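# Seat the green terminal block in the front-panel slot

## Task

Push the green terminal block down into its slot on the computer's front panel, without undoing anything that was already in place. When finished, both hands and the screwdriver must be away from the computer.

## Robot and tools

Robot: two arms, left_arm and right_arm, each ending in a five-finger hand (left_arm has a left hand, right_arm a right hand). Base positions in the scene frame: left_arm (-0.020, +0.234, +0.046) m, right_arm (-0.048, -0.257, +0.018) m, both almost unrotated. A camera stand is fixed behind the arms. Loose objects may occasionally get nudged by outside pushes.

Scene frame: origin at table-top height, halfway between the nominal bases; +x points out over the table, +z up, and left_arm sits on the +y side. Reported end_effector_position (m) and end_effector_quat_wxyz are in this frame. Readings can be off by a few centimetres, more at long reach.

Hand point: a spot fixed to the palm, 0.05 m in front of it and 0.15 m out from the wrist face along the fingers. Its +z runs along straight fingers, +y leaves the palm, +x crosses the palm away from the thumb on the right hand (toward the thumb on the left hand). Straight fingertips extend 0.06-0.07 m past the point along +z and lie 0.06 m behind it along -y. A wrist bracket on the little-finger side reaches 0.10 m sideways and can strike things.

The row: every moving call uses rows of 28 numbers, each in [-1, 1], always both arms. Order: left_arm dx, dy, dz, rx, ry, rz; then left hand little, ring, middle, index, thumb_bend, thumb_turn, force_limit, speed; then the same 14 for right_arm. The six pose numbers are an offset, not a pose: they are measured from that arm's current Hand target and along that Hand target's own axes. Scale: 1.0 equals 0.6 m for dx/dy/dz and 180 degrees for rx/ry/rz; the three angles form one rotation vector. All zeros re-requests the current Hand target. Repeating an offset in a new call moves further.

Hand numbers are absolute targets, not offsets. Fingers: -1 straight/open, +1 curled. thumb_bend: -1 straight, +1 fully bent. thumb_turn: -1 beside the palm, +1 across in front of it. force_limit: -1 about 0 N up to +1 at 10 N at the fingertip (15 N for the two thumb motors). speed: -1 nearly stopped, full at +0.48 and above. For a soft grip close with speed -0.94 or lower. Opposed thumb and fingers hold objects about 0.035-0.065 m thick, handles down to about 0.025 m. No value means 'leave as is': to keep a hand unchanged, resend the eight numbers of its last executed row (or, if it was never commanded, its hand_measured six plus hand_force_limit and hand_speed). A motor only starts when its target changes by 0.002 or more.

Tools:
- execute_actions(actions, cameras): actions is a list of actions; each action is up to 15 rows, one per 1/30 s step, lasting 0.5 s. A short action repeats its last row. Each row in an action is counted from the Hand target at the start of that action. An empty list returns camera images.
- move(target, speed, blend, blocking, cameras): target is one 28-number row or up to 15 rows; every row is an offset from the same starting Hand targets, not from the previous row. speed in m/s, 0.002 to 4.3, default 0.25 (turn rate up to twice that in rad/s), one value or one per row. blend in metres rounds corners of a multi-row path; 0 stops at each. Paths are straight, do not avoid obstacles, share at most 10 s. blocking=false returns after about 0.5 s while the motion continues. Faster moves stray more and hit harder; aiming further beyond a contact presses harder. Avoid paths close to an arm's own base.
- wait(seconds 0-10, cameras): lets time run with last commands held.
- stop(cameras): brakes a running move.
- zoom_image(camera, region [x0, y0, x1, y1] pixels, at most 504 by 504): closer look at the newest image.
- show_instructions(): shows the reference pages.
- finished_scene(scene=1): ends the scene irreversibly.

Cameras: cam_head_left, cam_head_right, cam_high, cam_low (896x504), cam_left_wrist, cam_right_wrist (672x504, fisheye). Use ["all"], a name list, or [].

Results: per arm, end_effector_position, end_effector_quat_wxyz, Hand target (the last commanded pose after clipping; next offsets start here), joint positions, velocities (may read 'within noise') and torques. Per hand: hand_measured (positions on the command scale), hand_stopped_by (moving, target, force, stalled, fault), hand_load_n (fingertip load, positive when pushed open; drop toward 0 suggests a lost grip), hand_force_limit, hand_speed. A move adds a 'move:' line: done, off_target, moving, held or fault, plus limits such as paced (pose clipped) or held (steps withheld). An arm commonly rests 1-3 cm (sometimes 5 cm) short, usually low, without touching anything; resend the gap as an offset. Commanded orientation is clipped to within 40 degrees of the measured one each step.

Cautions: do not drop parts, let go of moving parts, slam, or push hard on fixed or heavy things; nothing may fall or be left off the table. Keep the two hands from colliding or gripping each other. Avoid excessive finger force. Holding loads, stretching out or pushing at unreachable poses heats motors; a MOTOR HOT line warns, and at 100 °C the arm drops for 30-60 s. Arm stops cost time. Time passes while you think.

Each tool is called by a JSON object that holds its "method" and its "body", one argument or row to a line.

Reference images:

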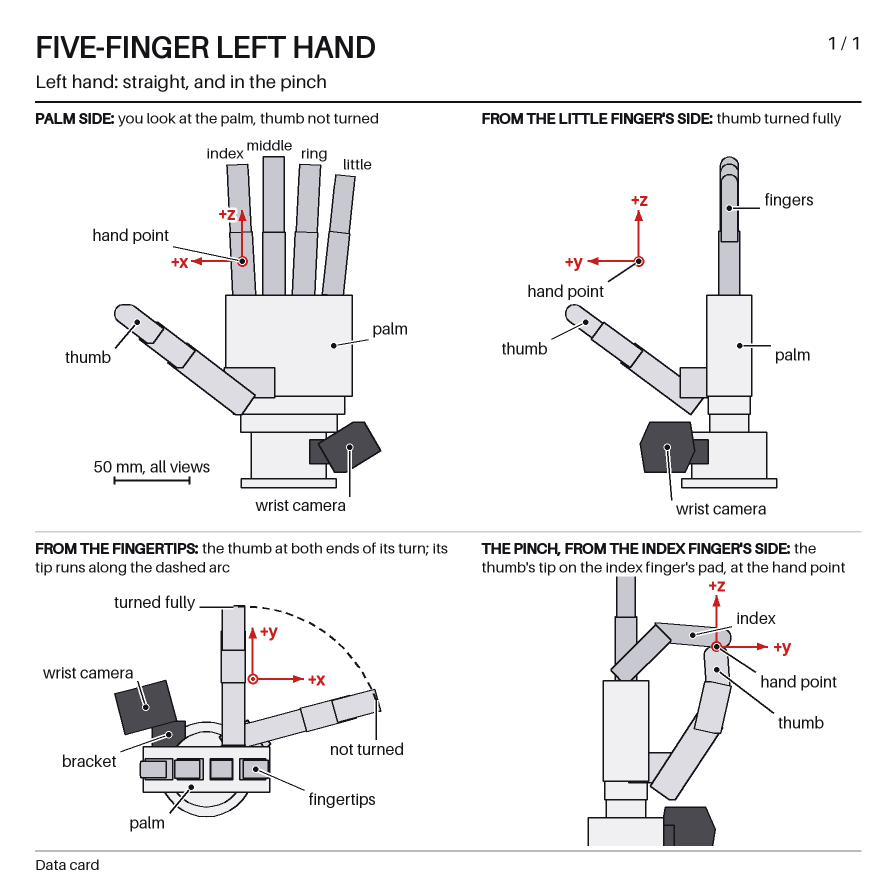

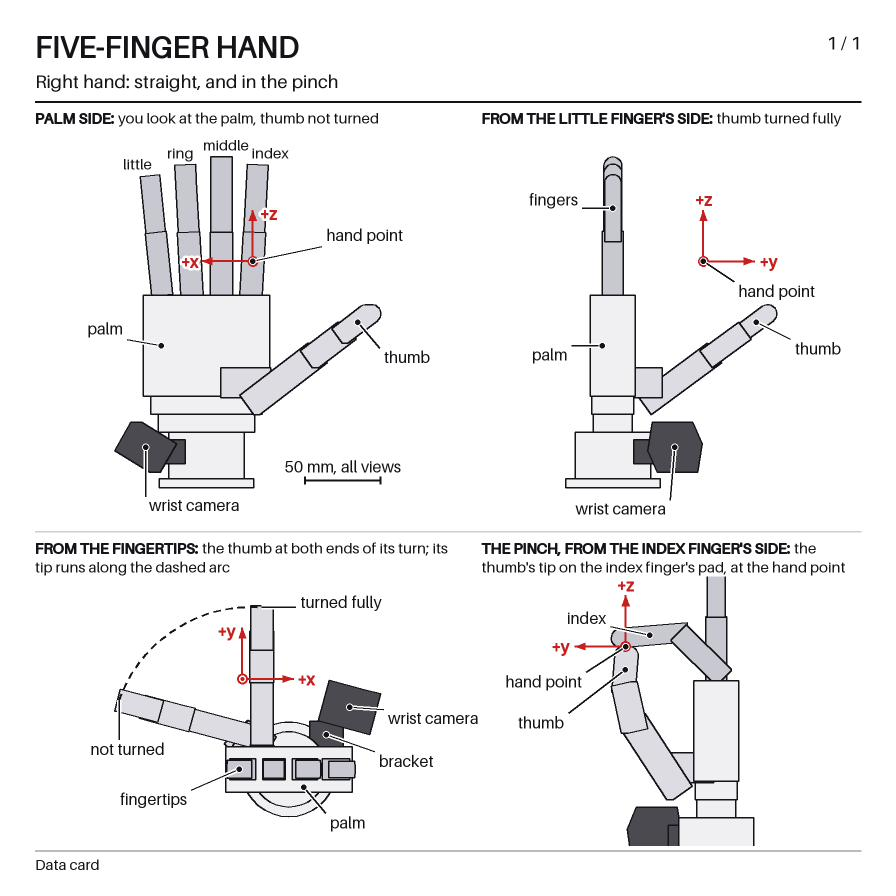

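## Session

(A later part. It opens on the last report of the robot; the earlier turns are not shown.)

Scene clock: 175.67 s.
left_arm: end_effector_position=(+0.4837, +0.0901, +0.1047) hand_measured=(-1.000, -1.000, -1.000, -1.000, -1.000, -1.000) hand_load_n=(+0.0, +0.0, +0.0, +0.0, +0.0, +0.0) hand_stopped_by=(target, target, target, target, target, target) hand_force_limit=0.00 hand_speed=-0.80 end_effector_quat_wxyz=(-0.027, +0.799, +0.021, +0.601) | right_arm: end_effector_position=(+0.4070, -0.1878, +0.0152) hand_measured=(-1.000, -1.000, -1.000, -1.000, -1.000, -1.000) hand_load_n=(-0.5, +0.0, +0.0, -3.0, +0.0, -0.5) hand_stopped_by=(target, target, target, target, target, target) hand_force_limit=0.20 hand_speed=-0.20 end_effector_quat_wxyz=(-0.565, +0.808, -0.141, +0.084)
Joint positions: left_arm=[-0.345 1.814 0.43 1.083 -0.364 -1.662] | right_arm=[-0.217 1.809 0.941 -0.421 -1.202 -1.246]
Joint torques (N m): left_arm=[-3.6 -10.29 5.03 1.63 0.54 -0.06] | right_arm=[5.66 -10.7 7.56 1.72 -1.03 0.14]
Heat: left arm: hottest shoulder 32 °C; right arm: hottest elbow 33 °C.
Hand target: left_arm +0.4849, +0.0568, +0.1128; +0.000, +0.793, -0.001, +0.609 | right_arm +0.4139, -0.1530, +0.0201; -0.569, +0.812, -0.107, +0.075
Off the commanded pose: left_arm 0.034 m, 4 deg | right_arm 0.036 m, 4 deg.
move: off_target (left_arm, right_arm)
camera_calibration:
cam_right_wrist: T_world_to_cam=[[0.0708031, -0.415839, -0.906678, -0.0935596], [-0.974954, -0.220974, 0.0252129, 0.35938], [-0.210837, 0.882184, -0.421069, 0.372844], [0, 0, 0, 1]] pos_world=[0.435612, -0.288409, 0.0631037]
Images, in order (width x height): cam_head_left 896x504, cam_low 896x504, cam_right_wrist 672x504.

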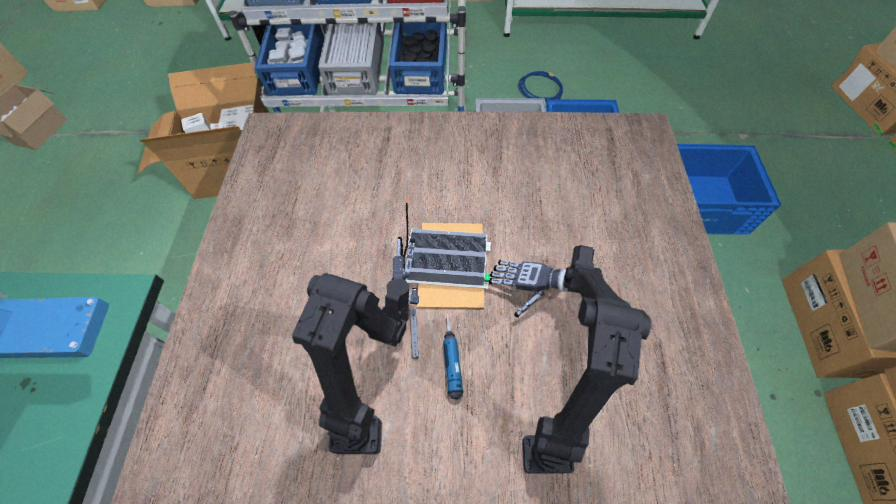

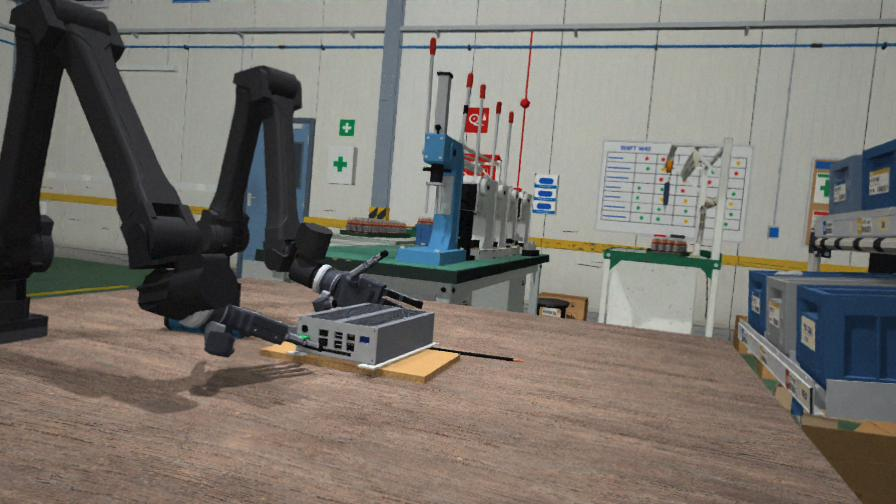

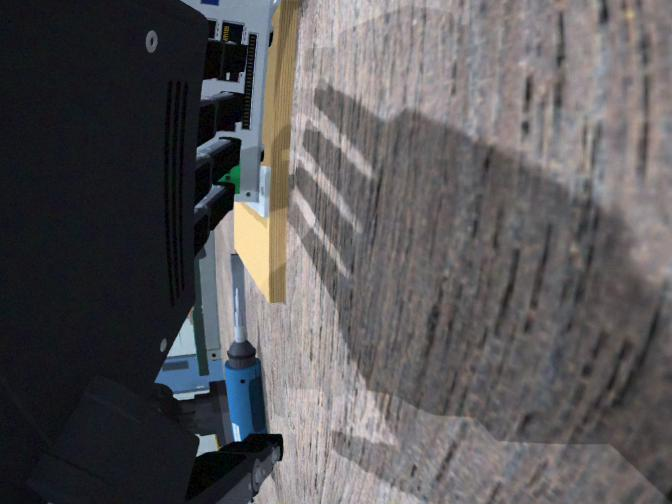

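{"method": "move", "body": {
  "target": [0,0.0167,0,0,0,0,-1,-1,-1,-1,-1,-1,0,-0.8,-0.0020,-0.0085,0.0240,0,-0.0130,-0.0048,-1,-1,-1,-1,-1,-1,0.2,-0.2],
  "speed": 0.04,
  "cameras": ["cam_head_left","cam_low","cam_right_wrist"]
}}

{"method": "zoom_image", "body": {
  "camera": "cam_right_wrist",
  "region": [180, 60, 340, 220]
}}

{"method": "zoom_image", "body": {
  "camera": "cam_head_left",
  "region": [478, 262, 508, 292]
}}

Scene clock: 177.37 s.
left_arm: end_effector_position=(+0.4833, +0.0902, +0.1045) hand_measured=(-1.000, -1.000, -1.000, -1.000, -1.000, -1.000) hand_load_n=(+0.0, +0.0, +0.0, +0.0, +0.0, +0.0) hand_stopped_by=(target, target, target, target, target, target) hand_force_limit=0.00 hand_speed=-0.80 end_effector_quat_wxyz=(-0.037, +0.798, +0.026, +0.601) | right_arm: end_effector_position=(+0.4057, -0.1864, +0.0148) hand_measured=(-1.000, -1.000, -1.000, -1.000, -1.000, -1.000) hand_load_n=(+0.0, +0.0, +0.0, -3.0, +0.0, +0.0) hand_stopped_by=(target, target, target, target, target, target) hand_force_limit=0.20 hand_speed=-0.20 end_effector_quat_wxyz=(-0.565, +0.809, -0.141, +0.081)
Joint positions: left_arm=[-0.358 1.814 0.43 1.082 -0.398 -1.662] | right_arm=[-0.214 1.809 0.941 -0.427 -1.2 -1.246]
Joint torques (N m): left_arm=[-5.01 -10.23 5.56 1.31 0.86 -0.14] | right_arm=[7.71 -9.82 9.58 0.73 -1.29 -0.08]
Heat: left arm: hottest shoulder 32 °C; right arm: hottest elbow 33 °C.
Hand target: left_arm +0.4849, +0.0469, +0.1128; +0.000, +0.793, -0.001, +0.609 | right_arm +0.4166, -0.1379, +0.0199; -0.571, +0.814, -0.089, +0.063
Off the commanded pose: left_arm 0.044 m, 5 deg | right_arm 0.050 m, 6 deg.
move: off_target (left_arm, right_arm)
camera_calibration:
cam_right_wrist: T_world_to_cam=[[0.0662749, -0.416557, -0.90669, -0.0915659], [-0.974249, -0.223284, 0.0313693, 0.357589], [-0.215516, 0.881263, -0.420629, 0.372887], [0, 0, 0, 1]] pos_world=[0.434812, -0.286911, 0.0626079]
Images, in order (width x height): cam_head_left 896x504, cam_low 896x504, cam_right_wrist 672x504.

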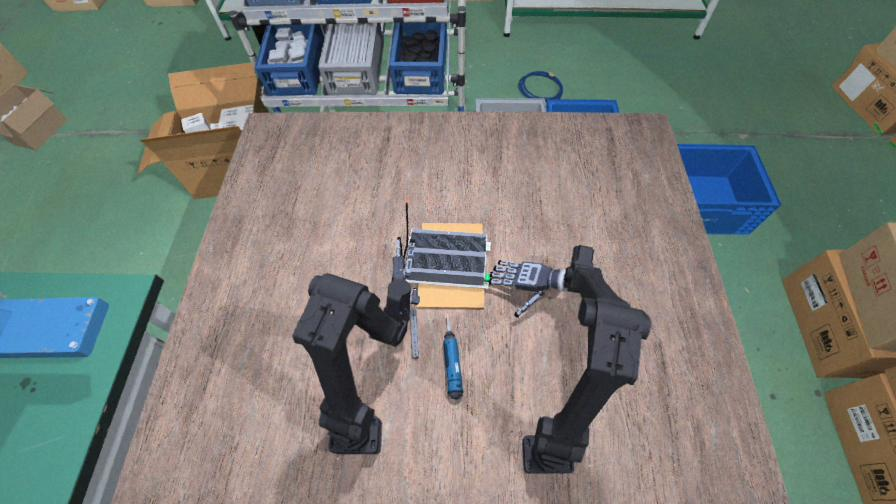

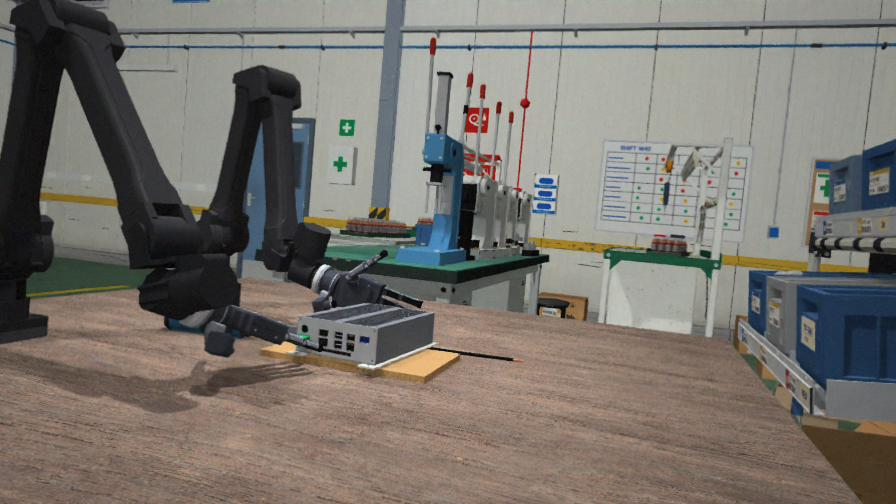

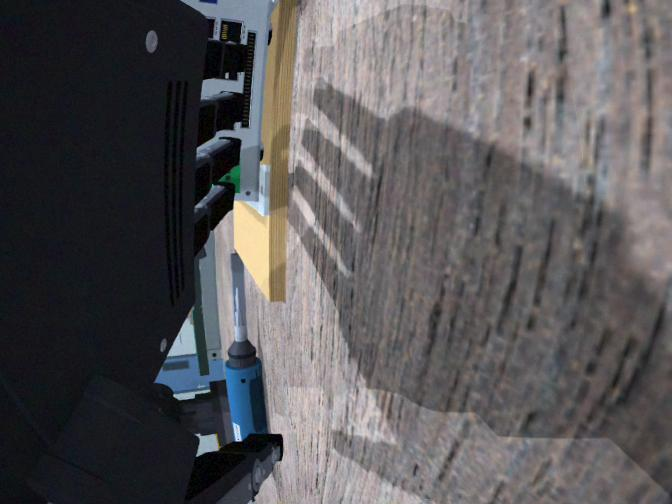

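Scaled by 3.150 from the camera's 672x504 image, which has a finer 960x720 frame.

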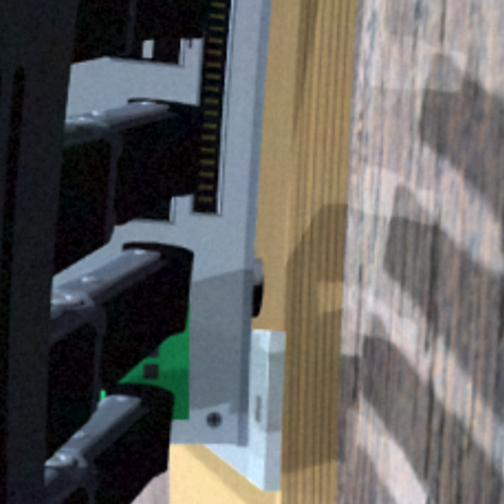

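Scaled by 16.800 from the camera's 896x504 image, which has a finer 1280x720 frame.

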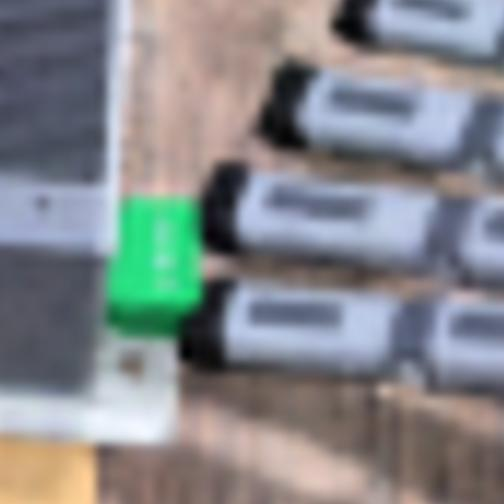

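{"method": "move", "body": {
  "target": [
    [0,-0.0334,0,0,0,0,-1,-1,-1,-1,-1,-1,0,-0.8,-0.0040,0.0263,-0.0605,0,0.0313,0.0114,-1,-1,-1,-1,-1,-1,0.2,-0.2],
    [0,-0.0334,0,0,0,0,-1,-1,-1,-1,-1,-1,0,-0.8,0.0095,0.0468,-0.1172,0,0.0313,0.0114,-1,-1,-1,-1,-1,-1,0.2,-0.2],
    [0,-0.0334,0,0,0,0,-1,-1,-1,-1,-1,-1,0,-0.8,-0.0064,-0.1232,-0.1497,0,0,0,-1,-1,-1,-1,-1,-1,0.2,-0.2]
  ],
  "speed": [0.06,0.08,0.12],
  "cameras": ["cam_head_left","cam_low","cam_right_wrist","cam_head_right"]
}}

{"method": "zoom_image", "body": {
  "camera": "cam_right_wrist",
  "region": [340, 130, 440, 230]
}}

{"method": "zoom_image", "body": {
  "camera": "cam_low",
  "region": [284, 323, 324, 350]
}}

{"method": "zoom_image", "body": {
  "camera": "cam_head_left",
  "region": [478, 262, 508, 292]
}}

Scene clock: 181.83 s.
left_arm: end_effector_position=(+0.4837, +0.0895, +0.1042) hand_measured=(-1.000, -1.000, -1.000, -1.000, -1.000, -1.000) hand_load_n=(+0.0, +0.0, +0.0, +0.0, +0.0, +0.0) hand_stopped_by=(target, target, target, target, target, target) hand_force_limit=0.00 hand_speed=-0.80 end_effector_quat_wxyz=(-0.022, +0.800, +0.018, +0.600) | right_arm: end_effector_position=(+0.3866, -0.1979, +0.1104) hand_measured=(-1.000, -1.000, -1.000, -1.000, -1.000, -1.000) hand_load_n=(+0.0, +0.0, +0.0, +0.0, +0.0, +0.0) hand_stopped_by=(target, target, target, target, target, target) hand_force_limit=0.20 hand_speed=-0.20 end_effector_quat_wxyz=(-0.571, +0.812, -0.108, +0.052)
Joint positions: left_arm=[-0.339 1.814 0.43 1.082 -0.345 -1.662] | right_arm=[-0.246 1.678 1.089 -1.031 -1.22 -1.583]
Joint torques (N m): left_arm=[-1.61 -10.34 4.46 2.09 0.82 0.03] | right_arm=[1.2 -10.05 10.93 -0.05 -1.1 -0.2]
Heat: left arm: hottest shoulder 32 °C; right arm: hottest elbow 33 °C.
Hand target: left_arm +0.4849, +0.0669, +0.1128; +0.000, +0.793, -0.001, +0.609 | right_arm +0.3999, -0.1949, +0.1200; -0.571, +0.814, -0.089, +0.063
Off the commanded pose: left_arm 0.024 m, 4 deg | right_arm 0.017 m, 3 deg.
move: off_target (left_arm, right_arm)
camera_calibration:
cam_right_wrist: T_world_to_cam=[[0.0950517, -0.401322, -0.910992, -0.0160866], [-0.950517, -0.308495, 0.0367264, 0.306805], [-0.295775, 0.862422, -0.410786, 0.445315], [0, 0, 0, 1]] pos_world=[0.424866, -0.295857, 0.157007]
Images, in order (width x height): cam_head_left 896x504, cam_head_right 896x504, cam_low 896x504, cam_right_wrist 672x504.

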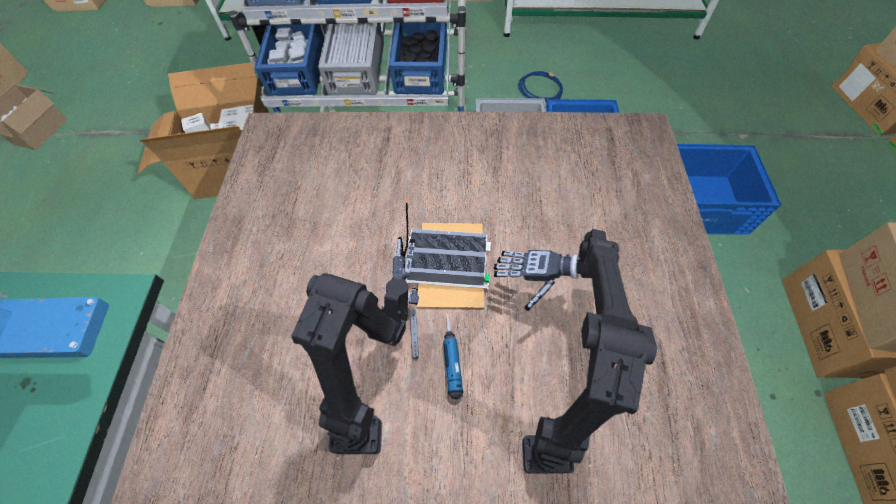

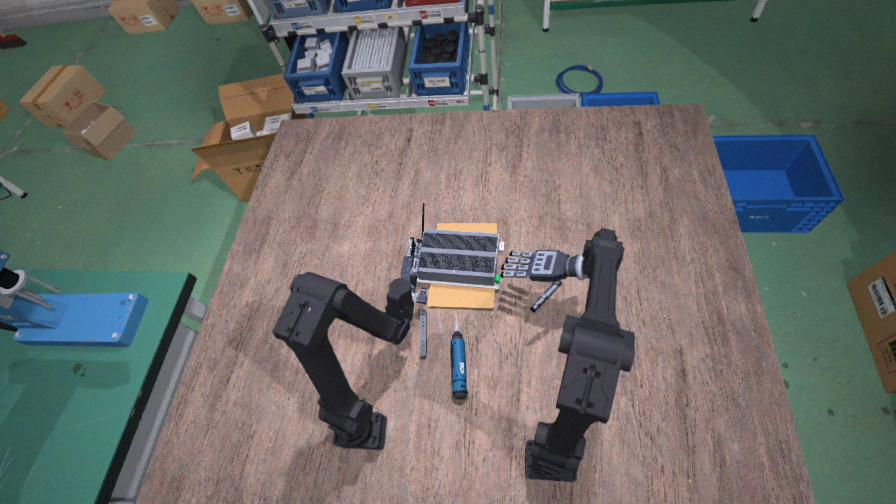

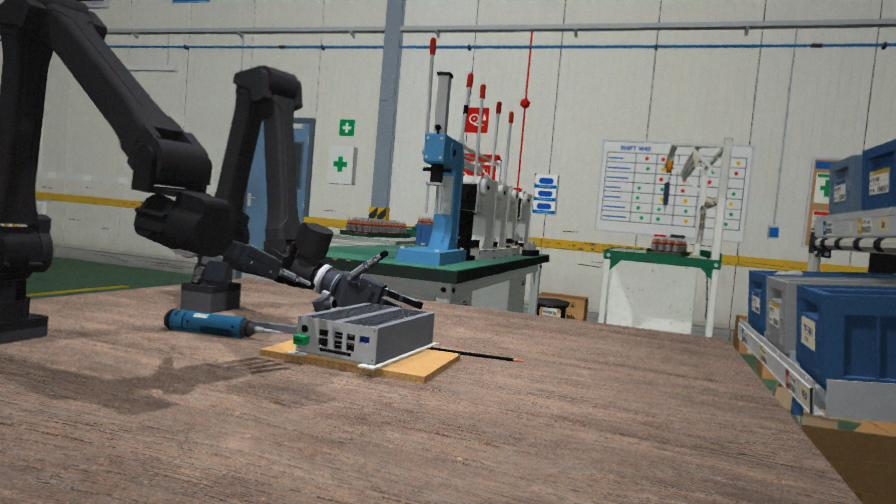

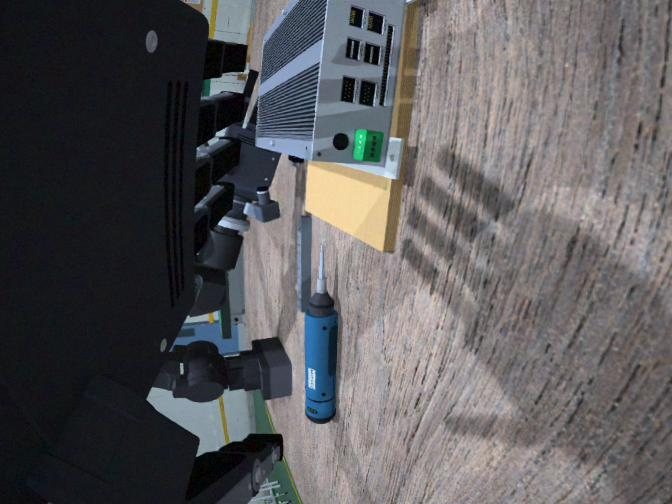

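Scaled by 5.040 from the camera's 672x504 image, which has a finer 960x720 frame.

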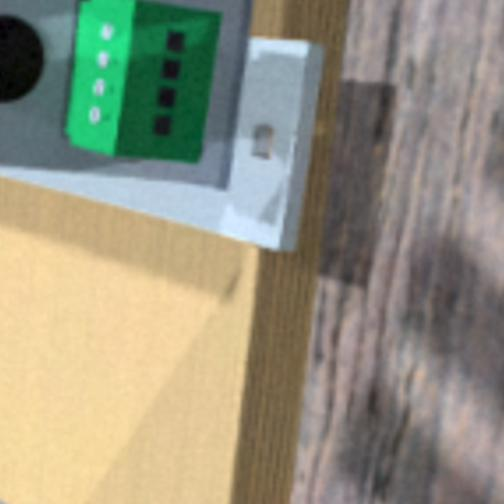

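Scaled by 12.600 from the camera's 896x504 image, which has a finer 1280x720 frame.

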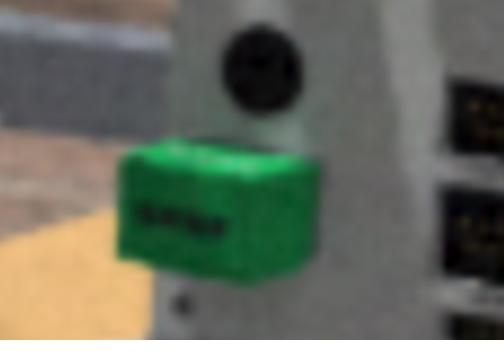

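Scaled by 16.800 from the camera's 896x504 image, which has a finer 1280x720 frame.

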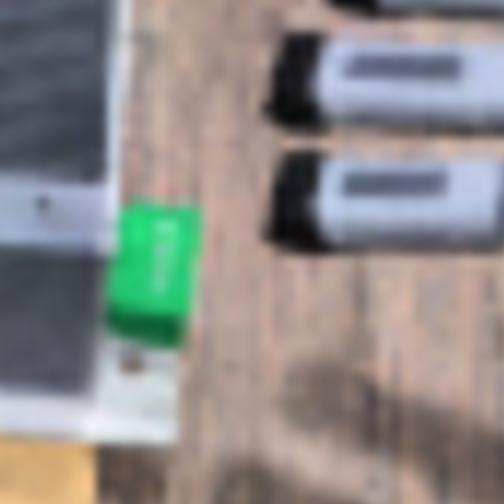

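{"method": "zoom_image", "body": {
  "camera": "cam_right_wrist",
  "region": [346, 122, 396, 172]
}}

Scaled by 10.080 from the camera's 672x504 image, which has a finer 960x720 frame.

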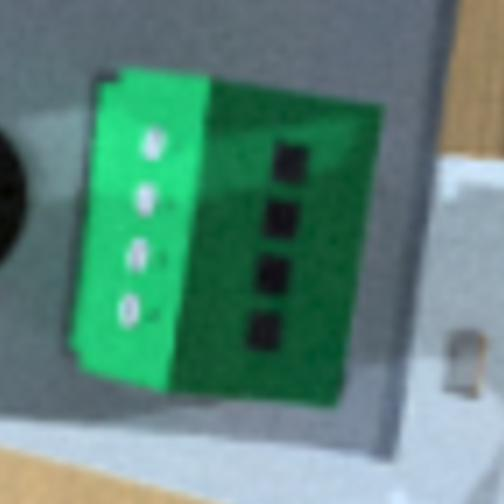

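{"method": "move", "body": {
  "target": [
    [0,0,0,0,0,0,-1,-1,-1,-1,-1,-1,0,-0.8,0.0159,0.1261,-0.0051,0,-0.0131,-0.0048,-1,-1,-1,-1,-1,-1,0.2,-0.2],
    [0,0,0,0,0,0,-1,-1,-1,-1,-1,-1,0,-0.8,0.0128,0.1708,0.0256,0,-0.0131,-0.0048,-1,-1,-1,-1,-1,-1,0.2,-0.2],
    [0,0,0,0,0,0,-1,-1,-1,-1,-1,-1,0,-0.8,0.0050,0.1591,0.0589,0,-0.0131,-0.0048,-1,-1,-1,-1,-1,-1,0.2,-0.2]
  ],
  "speed": [0.12,0.08,0.05],
  "cameras": ["cam_head_left","cam_low","cam_right_wrist"]
}}

{"method": "zoom_image", "body": {
  "camera": "cam_right_wrist",
  "region": [180, 60, 340, 220]
}}

{"method": "zoom_image", "body": {
  "camera": "cam_head_left",
  "region": [478, 262, 508, 292]
}}

{"method": "zoom_image", "body": {
  "camera": "cam_low",
  "region": [284, 323, 324, 350]
}}

Scene clock: 186.67 s.
left_arm: end_effector_position=(+0.4837, +0.0895, +0.1042) hand_measured=(-1.000, -1.000, -1.000, -1.000, -1.000, -1.000) hand_load_n=(+0.0, +0.0, +0.0, +0.0, +0.0, +0.0) hand_stopped_by=(target, target, target, target, target, target) hand_force_limit=0.00 hand_speed=-0.80 end_effector_quat_wxyz=(-0.022, +0.800, +0.018, +0.600) | right_arm: end_effector_position=(+0.4037, -0.2008, +0.0155) hand_measured=(-1.000, -1.000, -1.000, -1.000, -1.000, -1.000) hand_load_n=(+0.0, +0.0, +0.0, +0.0, +0.0, +0.0) hand_stopped_by=(target, target, target, target, target, target) hand_force_limit=0.20 hand_speed=-0.20 end_effector_quat_wxyz=(-0.571, +0.816, -0.074, +0.053)
Joint positions: left_arm=[-0.339 1.814 0.43 1.082 -0.345 -1.662] | right_arm=[-0.239 1.902 1.104 -0.919 -1.218 -1.727]
Joint torques (N m): left_arm=[-1.55 -10.34 4.45 2.09 0.81 0.03] | right_arm=[1.08 -12.16 5.87 0.32 -1.08 0.03]
Heat: left arm: hottest shoulder 32 °C; right arm: hottest elbow 33 °C.
Hand target: left_arm +0.4849, +0.0669, +0.1128; +0.000, +0.793, -0.001, +0.609 | right_arm +0.4033, -0.1949, +0.0184; -0.572, +0.816, -0.071, +0.051
Off the commanded pose: left_arm 0.024 m, 4 deg | right_arm 0.006 m, 0 deg.
move: off_target (left_arm)
camera_calibration:
cam_right_wrist: T_world_to_cam=[[0.153138, -0.400871, -0.903245, -0.128773], [-0.932302, -0.361673, 0.00245006, 0.308203], [-0.327661, 0.841722, -0.429119, 0.422867], [0, 0, 0, 1]] pos_world=[0.445615, -0.296088, 0.0643917]
Images, in order (width x height): cam_head_left 896x504, cam_low 896x504, cam_right_wrist 672x504.

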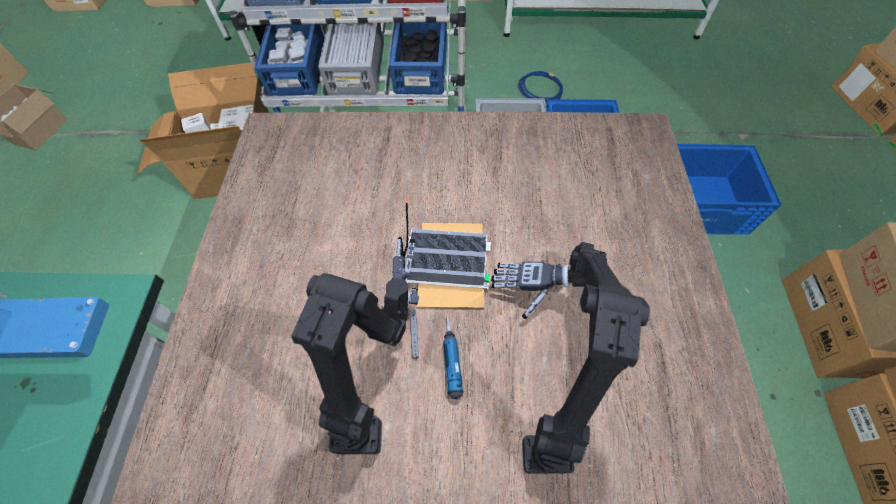

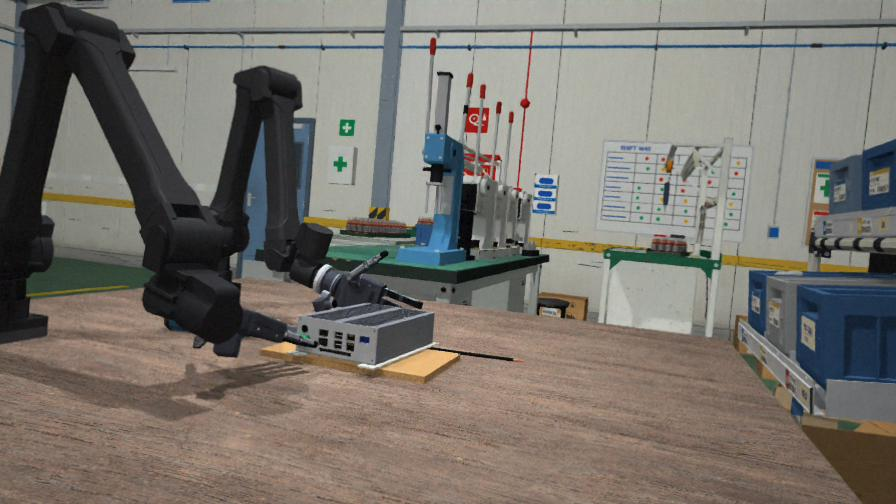

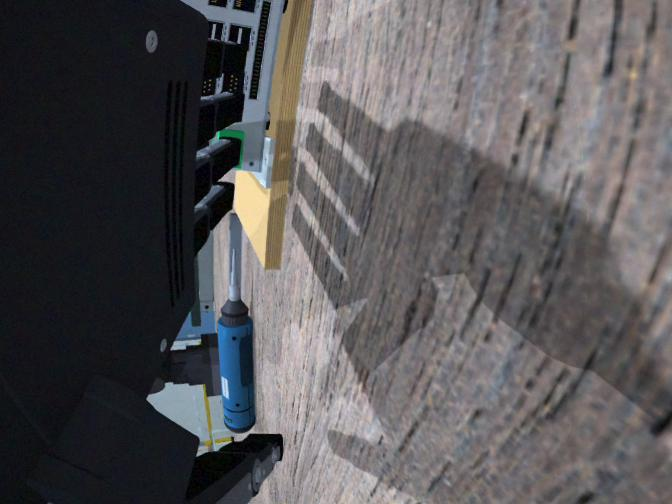

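Scaled by 3.150 from the camera's 672x504 image, which has a finer 960x720 frame.

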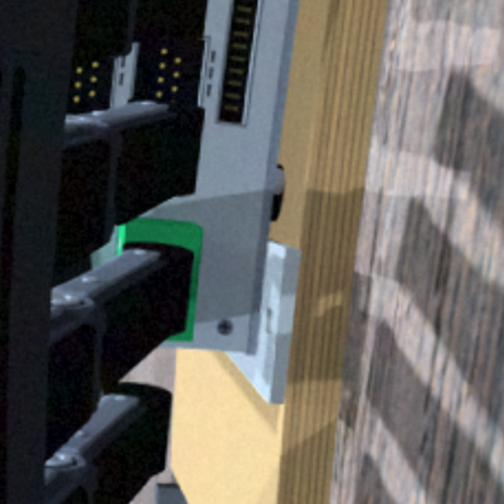

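Scaled by 16.800 from the camera's 896x504 image, which has a finer 1280x720 frame.

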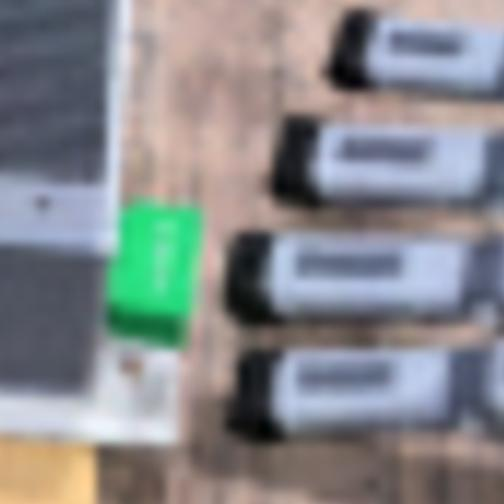

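Scaled by 12.600 from the camera's 896x504 image, which has a finer 1280x720 frame.

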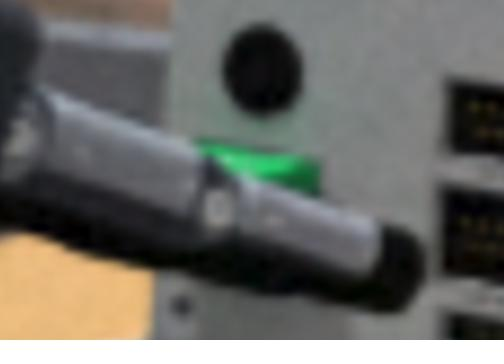

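{"method": "move", "body": {
  "target": [0,0,0,0,0,0,-1,-1,-1,-1,-1,-1,0,-0.8,-0.0002,-0.0069,0.0190,0,-0.0052,-0.0019,-1,-1,-1,-1,-1,-1,0.2,-0.2],
  "speed": 0.04,
  "cameras": ["cam_head_left","cam_right_wrist"]
}}

{"method": "zoom_image", "body": {
  "camera": "cam_right_wrist",
  "region": [180, 60, 340, 220]
}}

{"method": "zoom_image", "body": {
  "camera": "cam_head_left",
  "region": [478, 262, 508, 292]
}}

Scene clock: 188.07 s.
left_arm: end_effector_position=(+0.4837, +0.0895, +0.1042) hand_measured=(-1.000, -1.000, -1.000, -1.000, -1.000, -1.000) hand_load_n=(+0.0, +0.0, +0.0, +0.0, -0.5, +0.0) hand_stopped_by=(target, target, target, target, target, target) hand_force_limit=0.00 hand_speed=-0.80 end_effector_quat_wxyz=(-0.022, +0.800, +0.018, +0.600) | right_arm: end_effector_position=(+0.4060, -0.1936, +0.0153) hand_measured=(-1.000, -1.000, -1.000, -1.000, -1.000, -1.000) hand_load_n=(+0.0, +0.0, -1.5, +0.0, +0.0, +0.0) hand_stopped_by=(target, target, target, target, target, target) hand_force_limit=0.20 hand_speed=-0.20 end_effector_quat_wxyz=(-0.571, +0.817, -0.070, +0.050)
Joint positions: left_arm=[-0.339 1.814 0.43 1.082 -0.345 -1.662] | right_arm=[-0.222 1.901 1.104 -0.894 -1.218 -1.701]
Joint torques (N m): left_arm=[-1.61 -10.34 4.46 2.09 0.82 0.03] | right_arm=[1.85 -12.16 5.97 0.43 -1.14 0.08]
Heat: left arm: hottest shoulder 32 °C; right arm: hottest elbow 33 °C.
Hand target: left_arm +0.4849, +0.0668, +0.1128; +0.000, +0.793, -0.001, +0.609 | right_arm +0.4053, -0.1830, +0.0184; -0.572, +0.816, -0.064, +0.046
Off the commanded pose: left_arm 0.024 m, 4 deg | right_arm 0.011 m, 1 deg.
move: off_target (left_arm, right_arm)
camera_calibration:
cam_right_wrist: T_world_to_cam=[[0.156612, -0.400776, -0.902691, -0.127754], [-0.929354, -0.36918, 0.00267017, 0.31025], [-0.334326, 0.838502, -0.430281, 0.419594], [0, 0, 0, 1]] pos_world=[0.448621, -0.288493, 0.0643925]
Images, in order (width x height): cam_head_left 896x504, cam_right_wrist 672x504.

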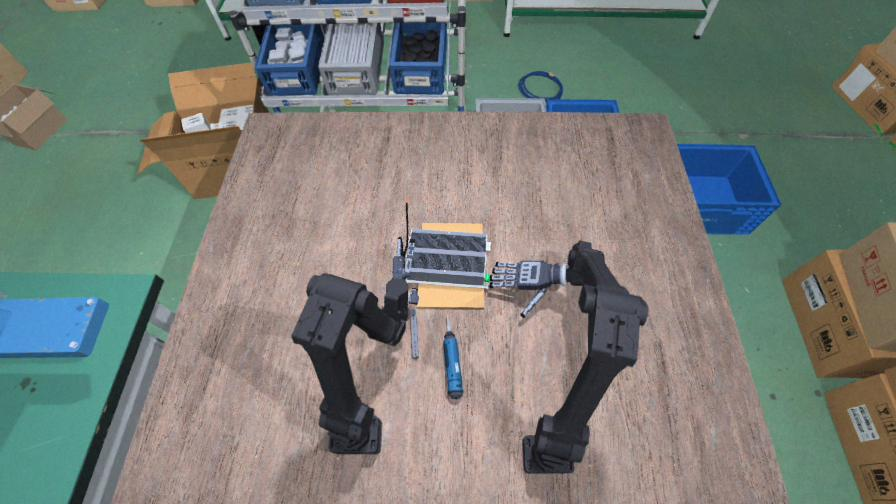

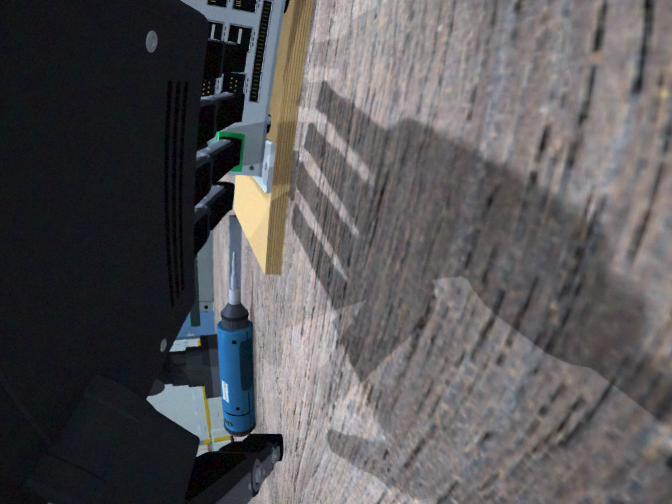

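Scaled by 3.150 from the camera's 672x504 image, which has a finer 960x720 frame.

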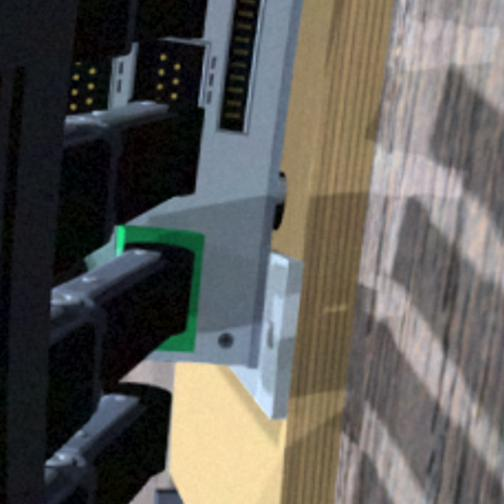

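Scaled by 16.800 from the camera's 896x504 image, which has a finer 1280x720 frame.

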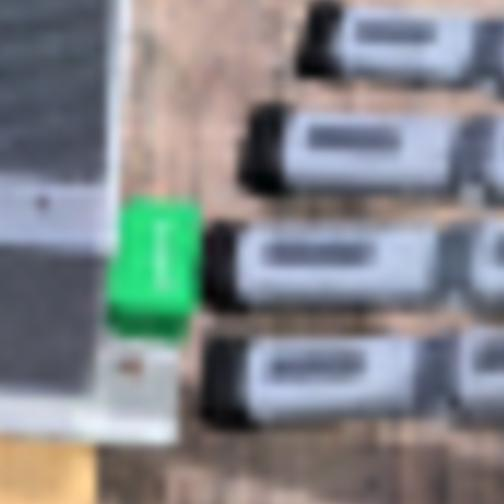

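{"method": "move", "body": {
  "target": [0,0.0167,0,0,0,0,-1,-1,-1,-1,-1,-1,0,-0.8,-0.0101,-0.0110,0.0302,0,-0.0131,-0.0048,-1,-1,-1,-1,-1,-1,0.2,-0.2],
  "speed": 0.04,
  "cameras": ["cam_head_left","cam_right_wrist"]
}}

{"method": "zoom_image", "body": {
  "camera": "cam_right_wrist",
  "region": [180, 60, 340, 220]
}}

{"method": "zoom_image", "body": {
  "camera": "cam_head_left",
  "region": [478, 262, 508, 292]
}}

Scene clock: 189.20 s.
left_arm: end_effector_position=(+0.4836, +0.0900, +0.1043) hand_measured=(-1.000, -1.000, -1.000, -1.000, -1.000, -1.000) hand_load_n=(+0.0, +0.0, +0.0, +0.0, +0.0, +0.0) hand_stopped_by=(target, target, target, target, target, target) hand_force_limit=0.00 hand_speed=-0.80 end_effector_quat_wxyz=(-0.027, +0.799, +0.021, +0.600) | right_arm: end_effector_position=(+0.4059, -0.1928, +0.0157) hand_measured=(-1.000, -1.000, -1.000, -1.000, -1.000, -1.000) hand_load_n=(+0.0, +0.0, -2.5, +0.0, +0.0, +0.0) hand_stopped_by=(target, target, target, target, target, target) hand_force_limit=0.20 hand_speed=-0.20 end_effector_quat_wxyz=(-0.568, +0.818, -0.068, +0.050)
Joint positions: left_arm=[-0.345 1.814 0.43 1.082 -0.364 -1.662] | right_arm=[-0.218 1.898 1.104 -0.894 -1.212 -1.7]
Joint torques (N m): left_arm=[-3.66 -10.34 5.03 1.7 0.53 -0.06] | right_arm=[4.54 -11.87 6.05 0.28 -1.37 0.01]
Heat: left arm: hottest shoulder 32 °C; right arm: hottest elbow 33 °C.
Hand target: left_arm +0.4849, +0.0568, +0.1128; +0.000, +0.793, -0.001, +0.609 | right_arm +0.4023, -0.1630, +0.0184; -0.573, +0.818, -0.046, +0.033
Off the commanded pose: left_arm 0.034 m, 4 deg | right_arm 0.030 m, 3 deg.
move: off_target (left_arm, right_arm)
camera_calibration:
cam_right_wrist: T_world_to_cam=[[0.159441, -0.405701, -0.899992, -0.129261], [-0.927894, -0.372825, 0.00367883, 0.30911], [-0.337032, 0.834511, -0.435891, 0.419526], [0, 0, 0, 1]] pos_world=[0.448824, -0.287297, 0.0653961]
Images, in order (width x height): cam_head_left 896x504, cam_right_wrist 672x504.

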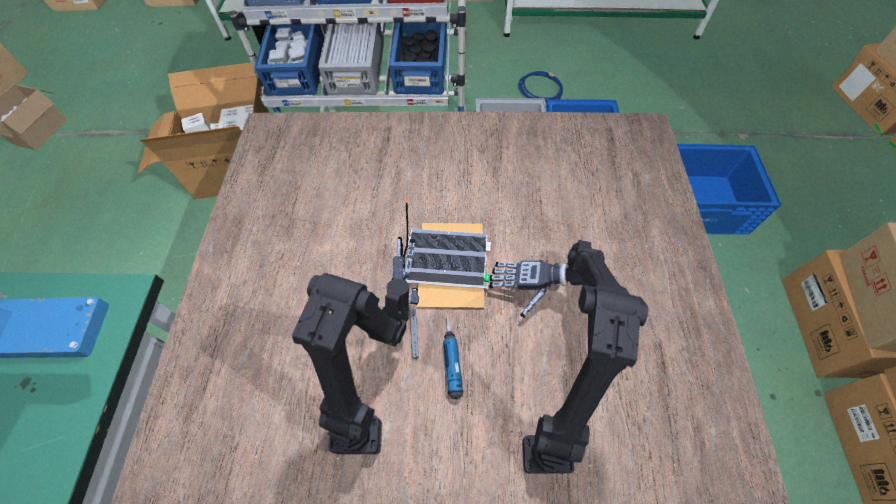

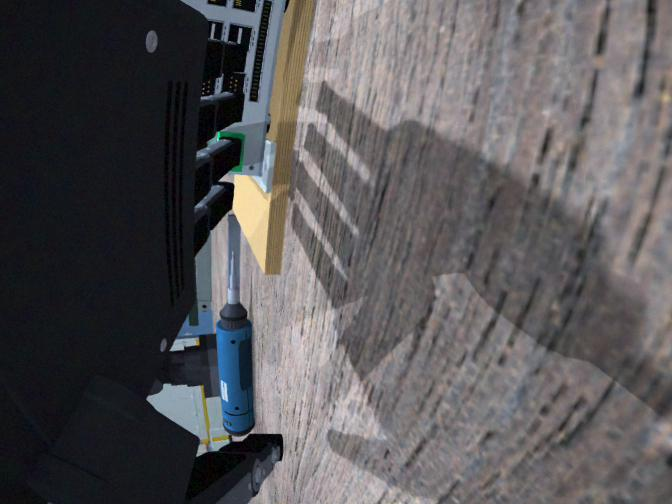

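Scaled by 3.150 from the camera's 672x504 image, which has a finer 960x720 frame.

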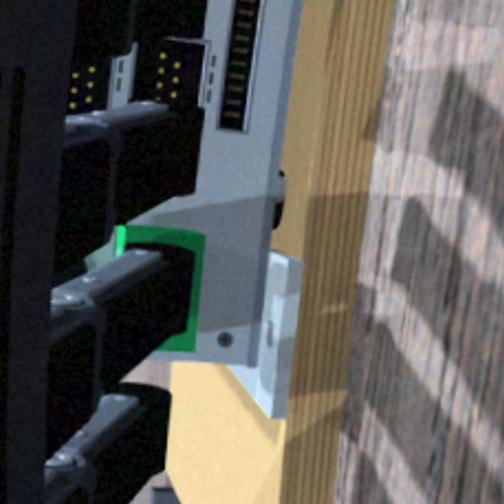

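Scaled by 16.800 from the camera's 896x504 image, which has a finer 1280x720 frame.

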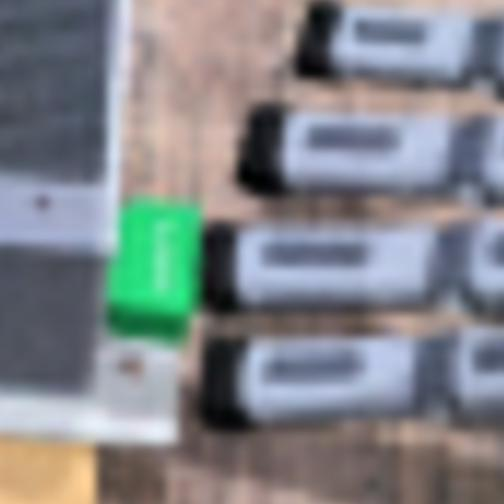

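{"method": "move", "body": {
  "target": [0,0.025,0,0,0,0,-1,-1,-1,-1,-1,-1,0,-0.8,-0.0090,-0.0111,0.0304,0,-0.0131,-0.0048,-1,-1,-1,-1,-1,-1,0.2,-0.2],
  "speed": 0.05,
  "cameras": ["cam_head_left","cam_right_wrist"]
}}

{"method": "zoom_image", "body": {
  "camera": "cam_head_left",
  "region": [478, 262, 508, 292]
}}

{"method": "zoom_image", "body": {
  "camera": "cam_right_wrist",
  "region": [180, 60, 340, 220]
}}

Scene clock: 190.90 s.
left_arm: end_effector_position=(+0.4835, +0.0901, +0.1040) hand_measured=(-1.000, -1.000, -1.000, -1.000, -1.000, -1.000) hand_load_n=(+0.0, -0.5, +0.0, +0.0, +0.0, +0.0) hand_stopped_by=(target, target, target, target, target, target) hand_force_limit=0.00 hand_speed=-0.80 end_effector_quat_wxyz=(-0.042, +0.798, +0.029, +0.601) | right_arm: end_effector_position=(+0.4058, -0.1920, +0.0161) hand_measured=(-1.000, -1.000, -1.000, -1.000, -1.000, -1.000) hand_load_n=(+0.0, +0.0, -3.5, +0.0, +0.0, -0.5) hand_stopped_by=(target, target, target, target, target, target) hand_force_limit=0.20 hand_speed=-0.20 end_effector_quat_wxyz=(-0.565, +0.821, -0.065, +0.050)
Joint positions: left_arm=[-0.365 1.814 0.431 1.077 -0.415 -1.664] | right_arm=[-0.214 1.894 1.104 -0.894 -1.203 -1.7]
Joint torques (N m): left_arm=[-5.54 -10.23 5.74 1.32 0.95 -0.16] | right_arm=[7.12 -11.52 6.24 -0.09 -1.75 -0.08]
Heat: left arm: hottest shoulder 32 °C; right arm: hottest elbow 33 °C.
Hand target: left_arm +0.4849, +0.0418, +0.1127; +0.000, +0.793, -0.001, +0.609 | right_arm +0.3991, -0.1430, +0.0183; -0.574, +0.818, -0.028, +0.021
Off the commanded pose: left_arm 0.049 m, 6 deg | right_arm 0.049 m, 6 deg.
move: off_target (left_arm, right_arm)
camera_calibration:
cam_right_wrist: T_world_to_cam=[[0.164085, -0.413606, -0.895548, -0.132039], [-0.925793, -0.377999, 0.00495094, 0.307474], [-0.340564, 0.828279, -0.444937, 0.419321], [0, 0, 0, 1]] pos_world=[0.449129, -0.285702, 0.0668017]
Images, in order (width x height): cam_head_left 896x504, cam_right_wrist 672x504.

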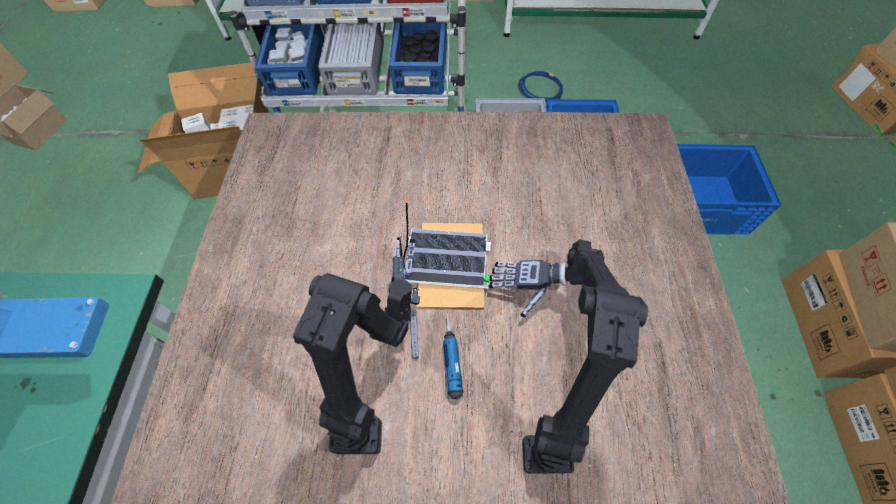

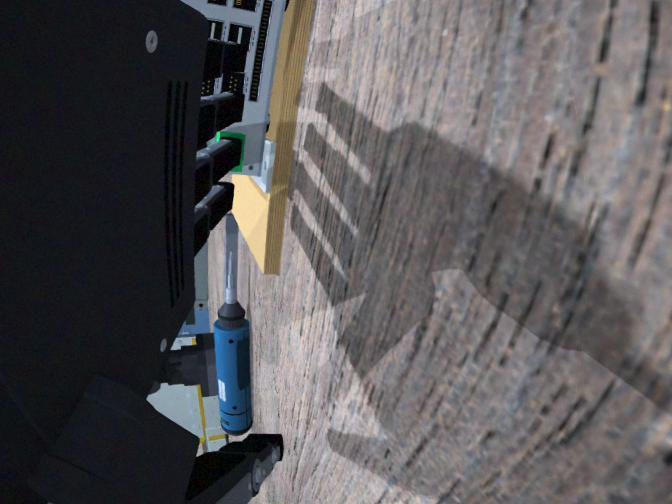

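Scaled by 16.800 from the camera's 896x504 image, which has a finer 1280x720 frame.

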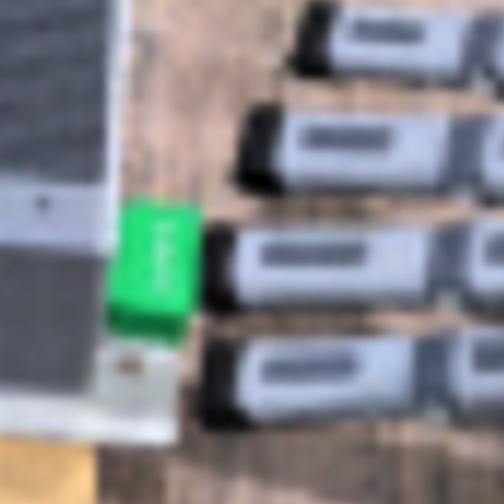

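Scaled by 3.150 from the camera's 672x504 image, which has a finer 960x720 frame.

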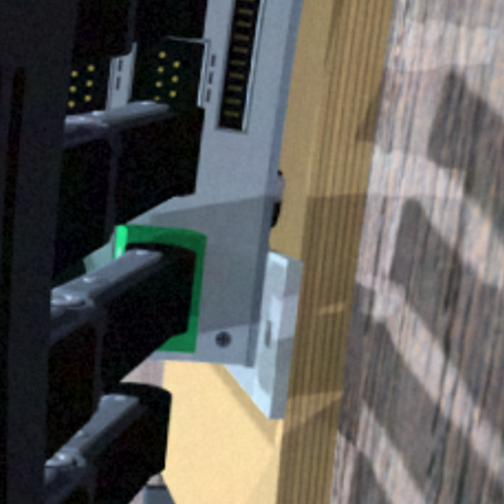

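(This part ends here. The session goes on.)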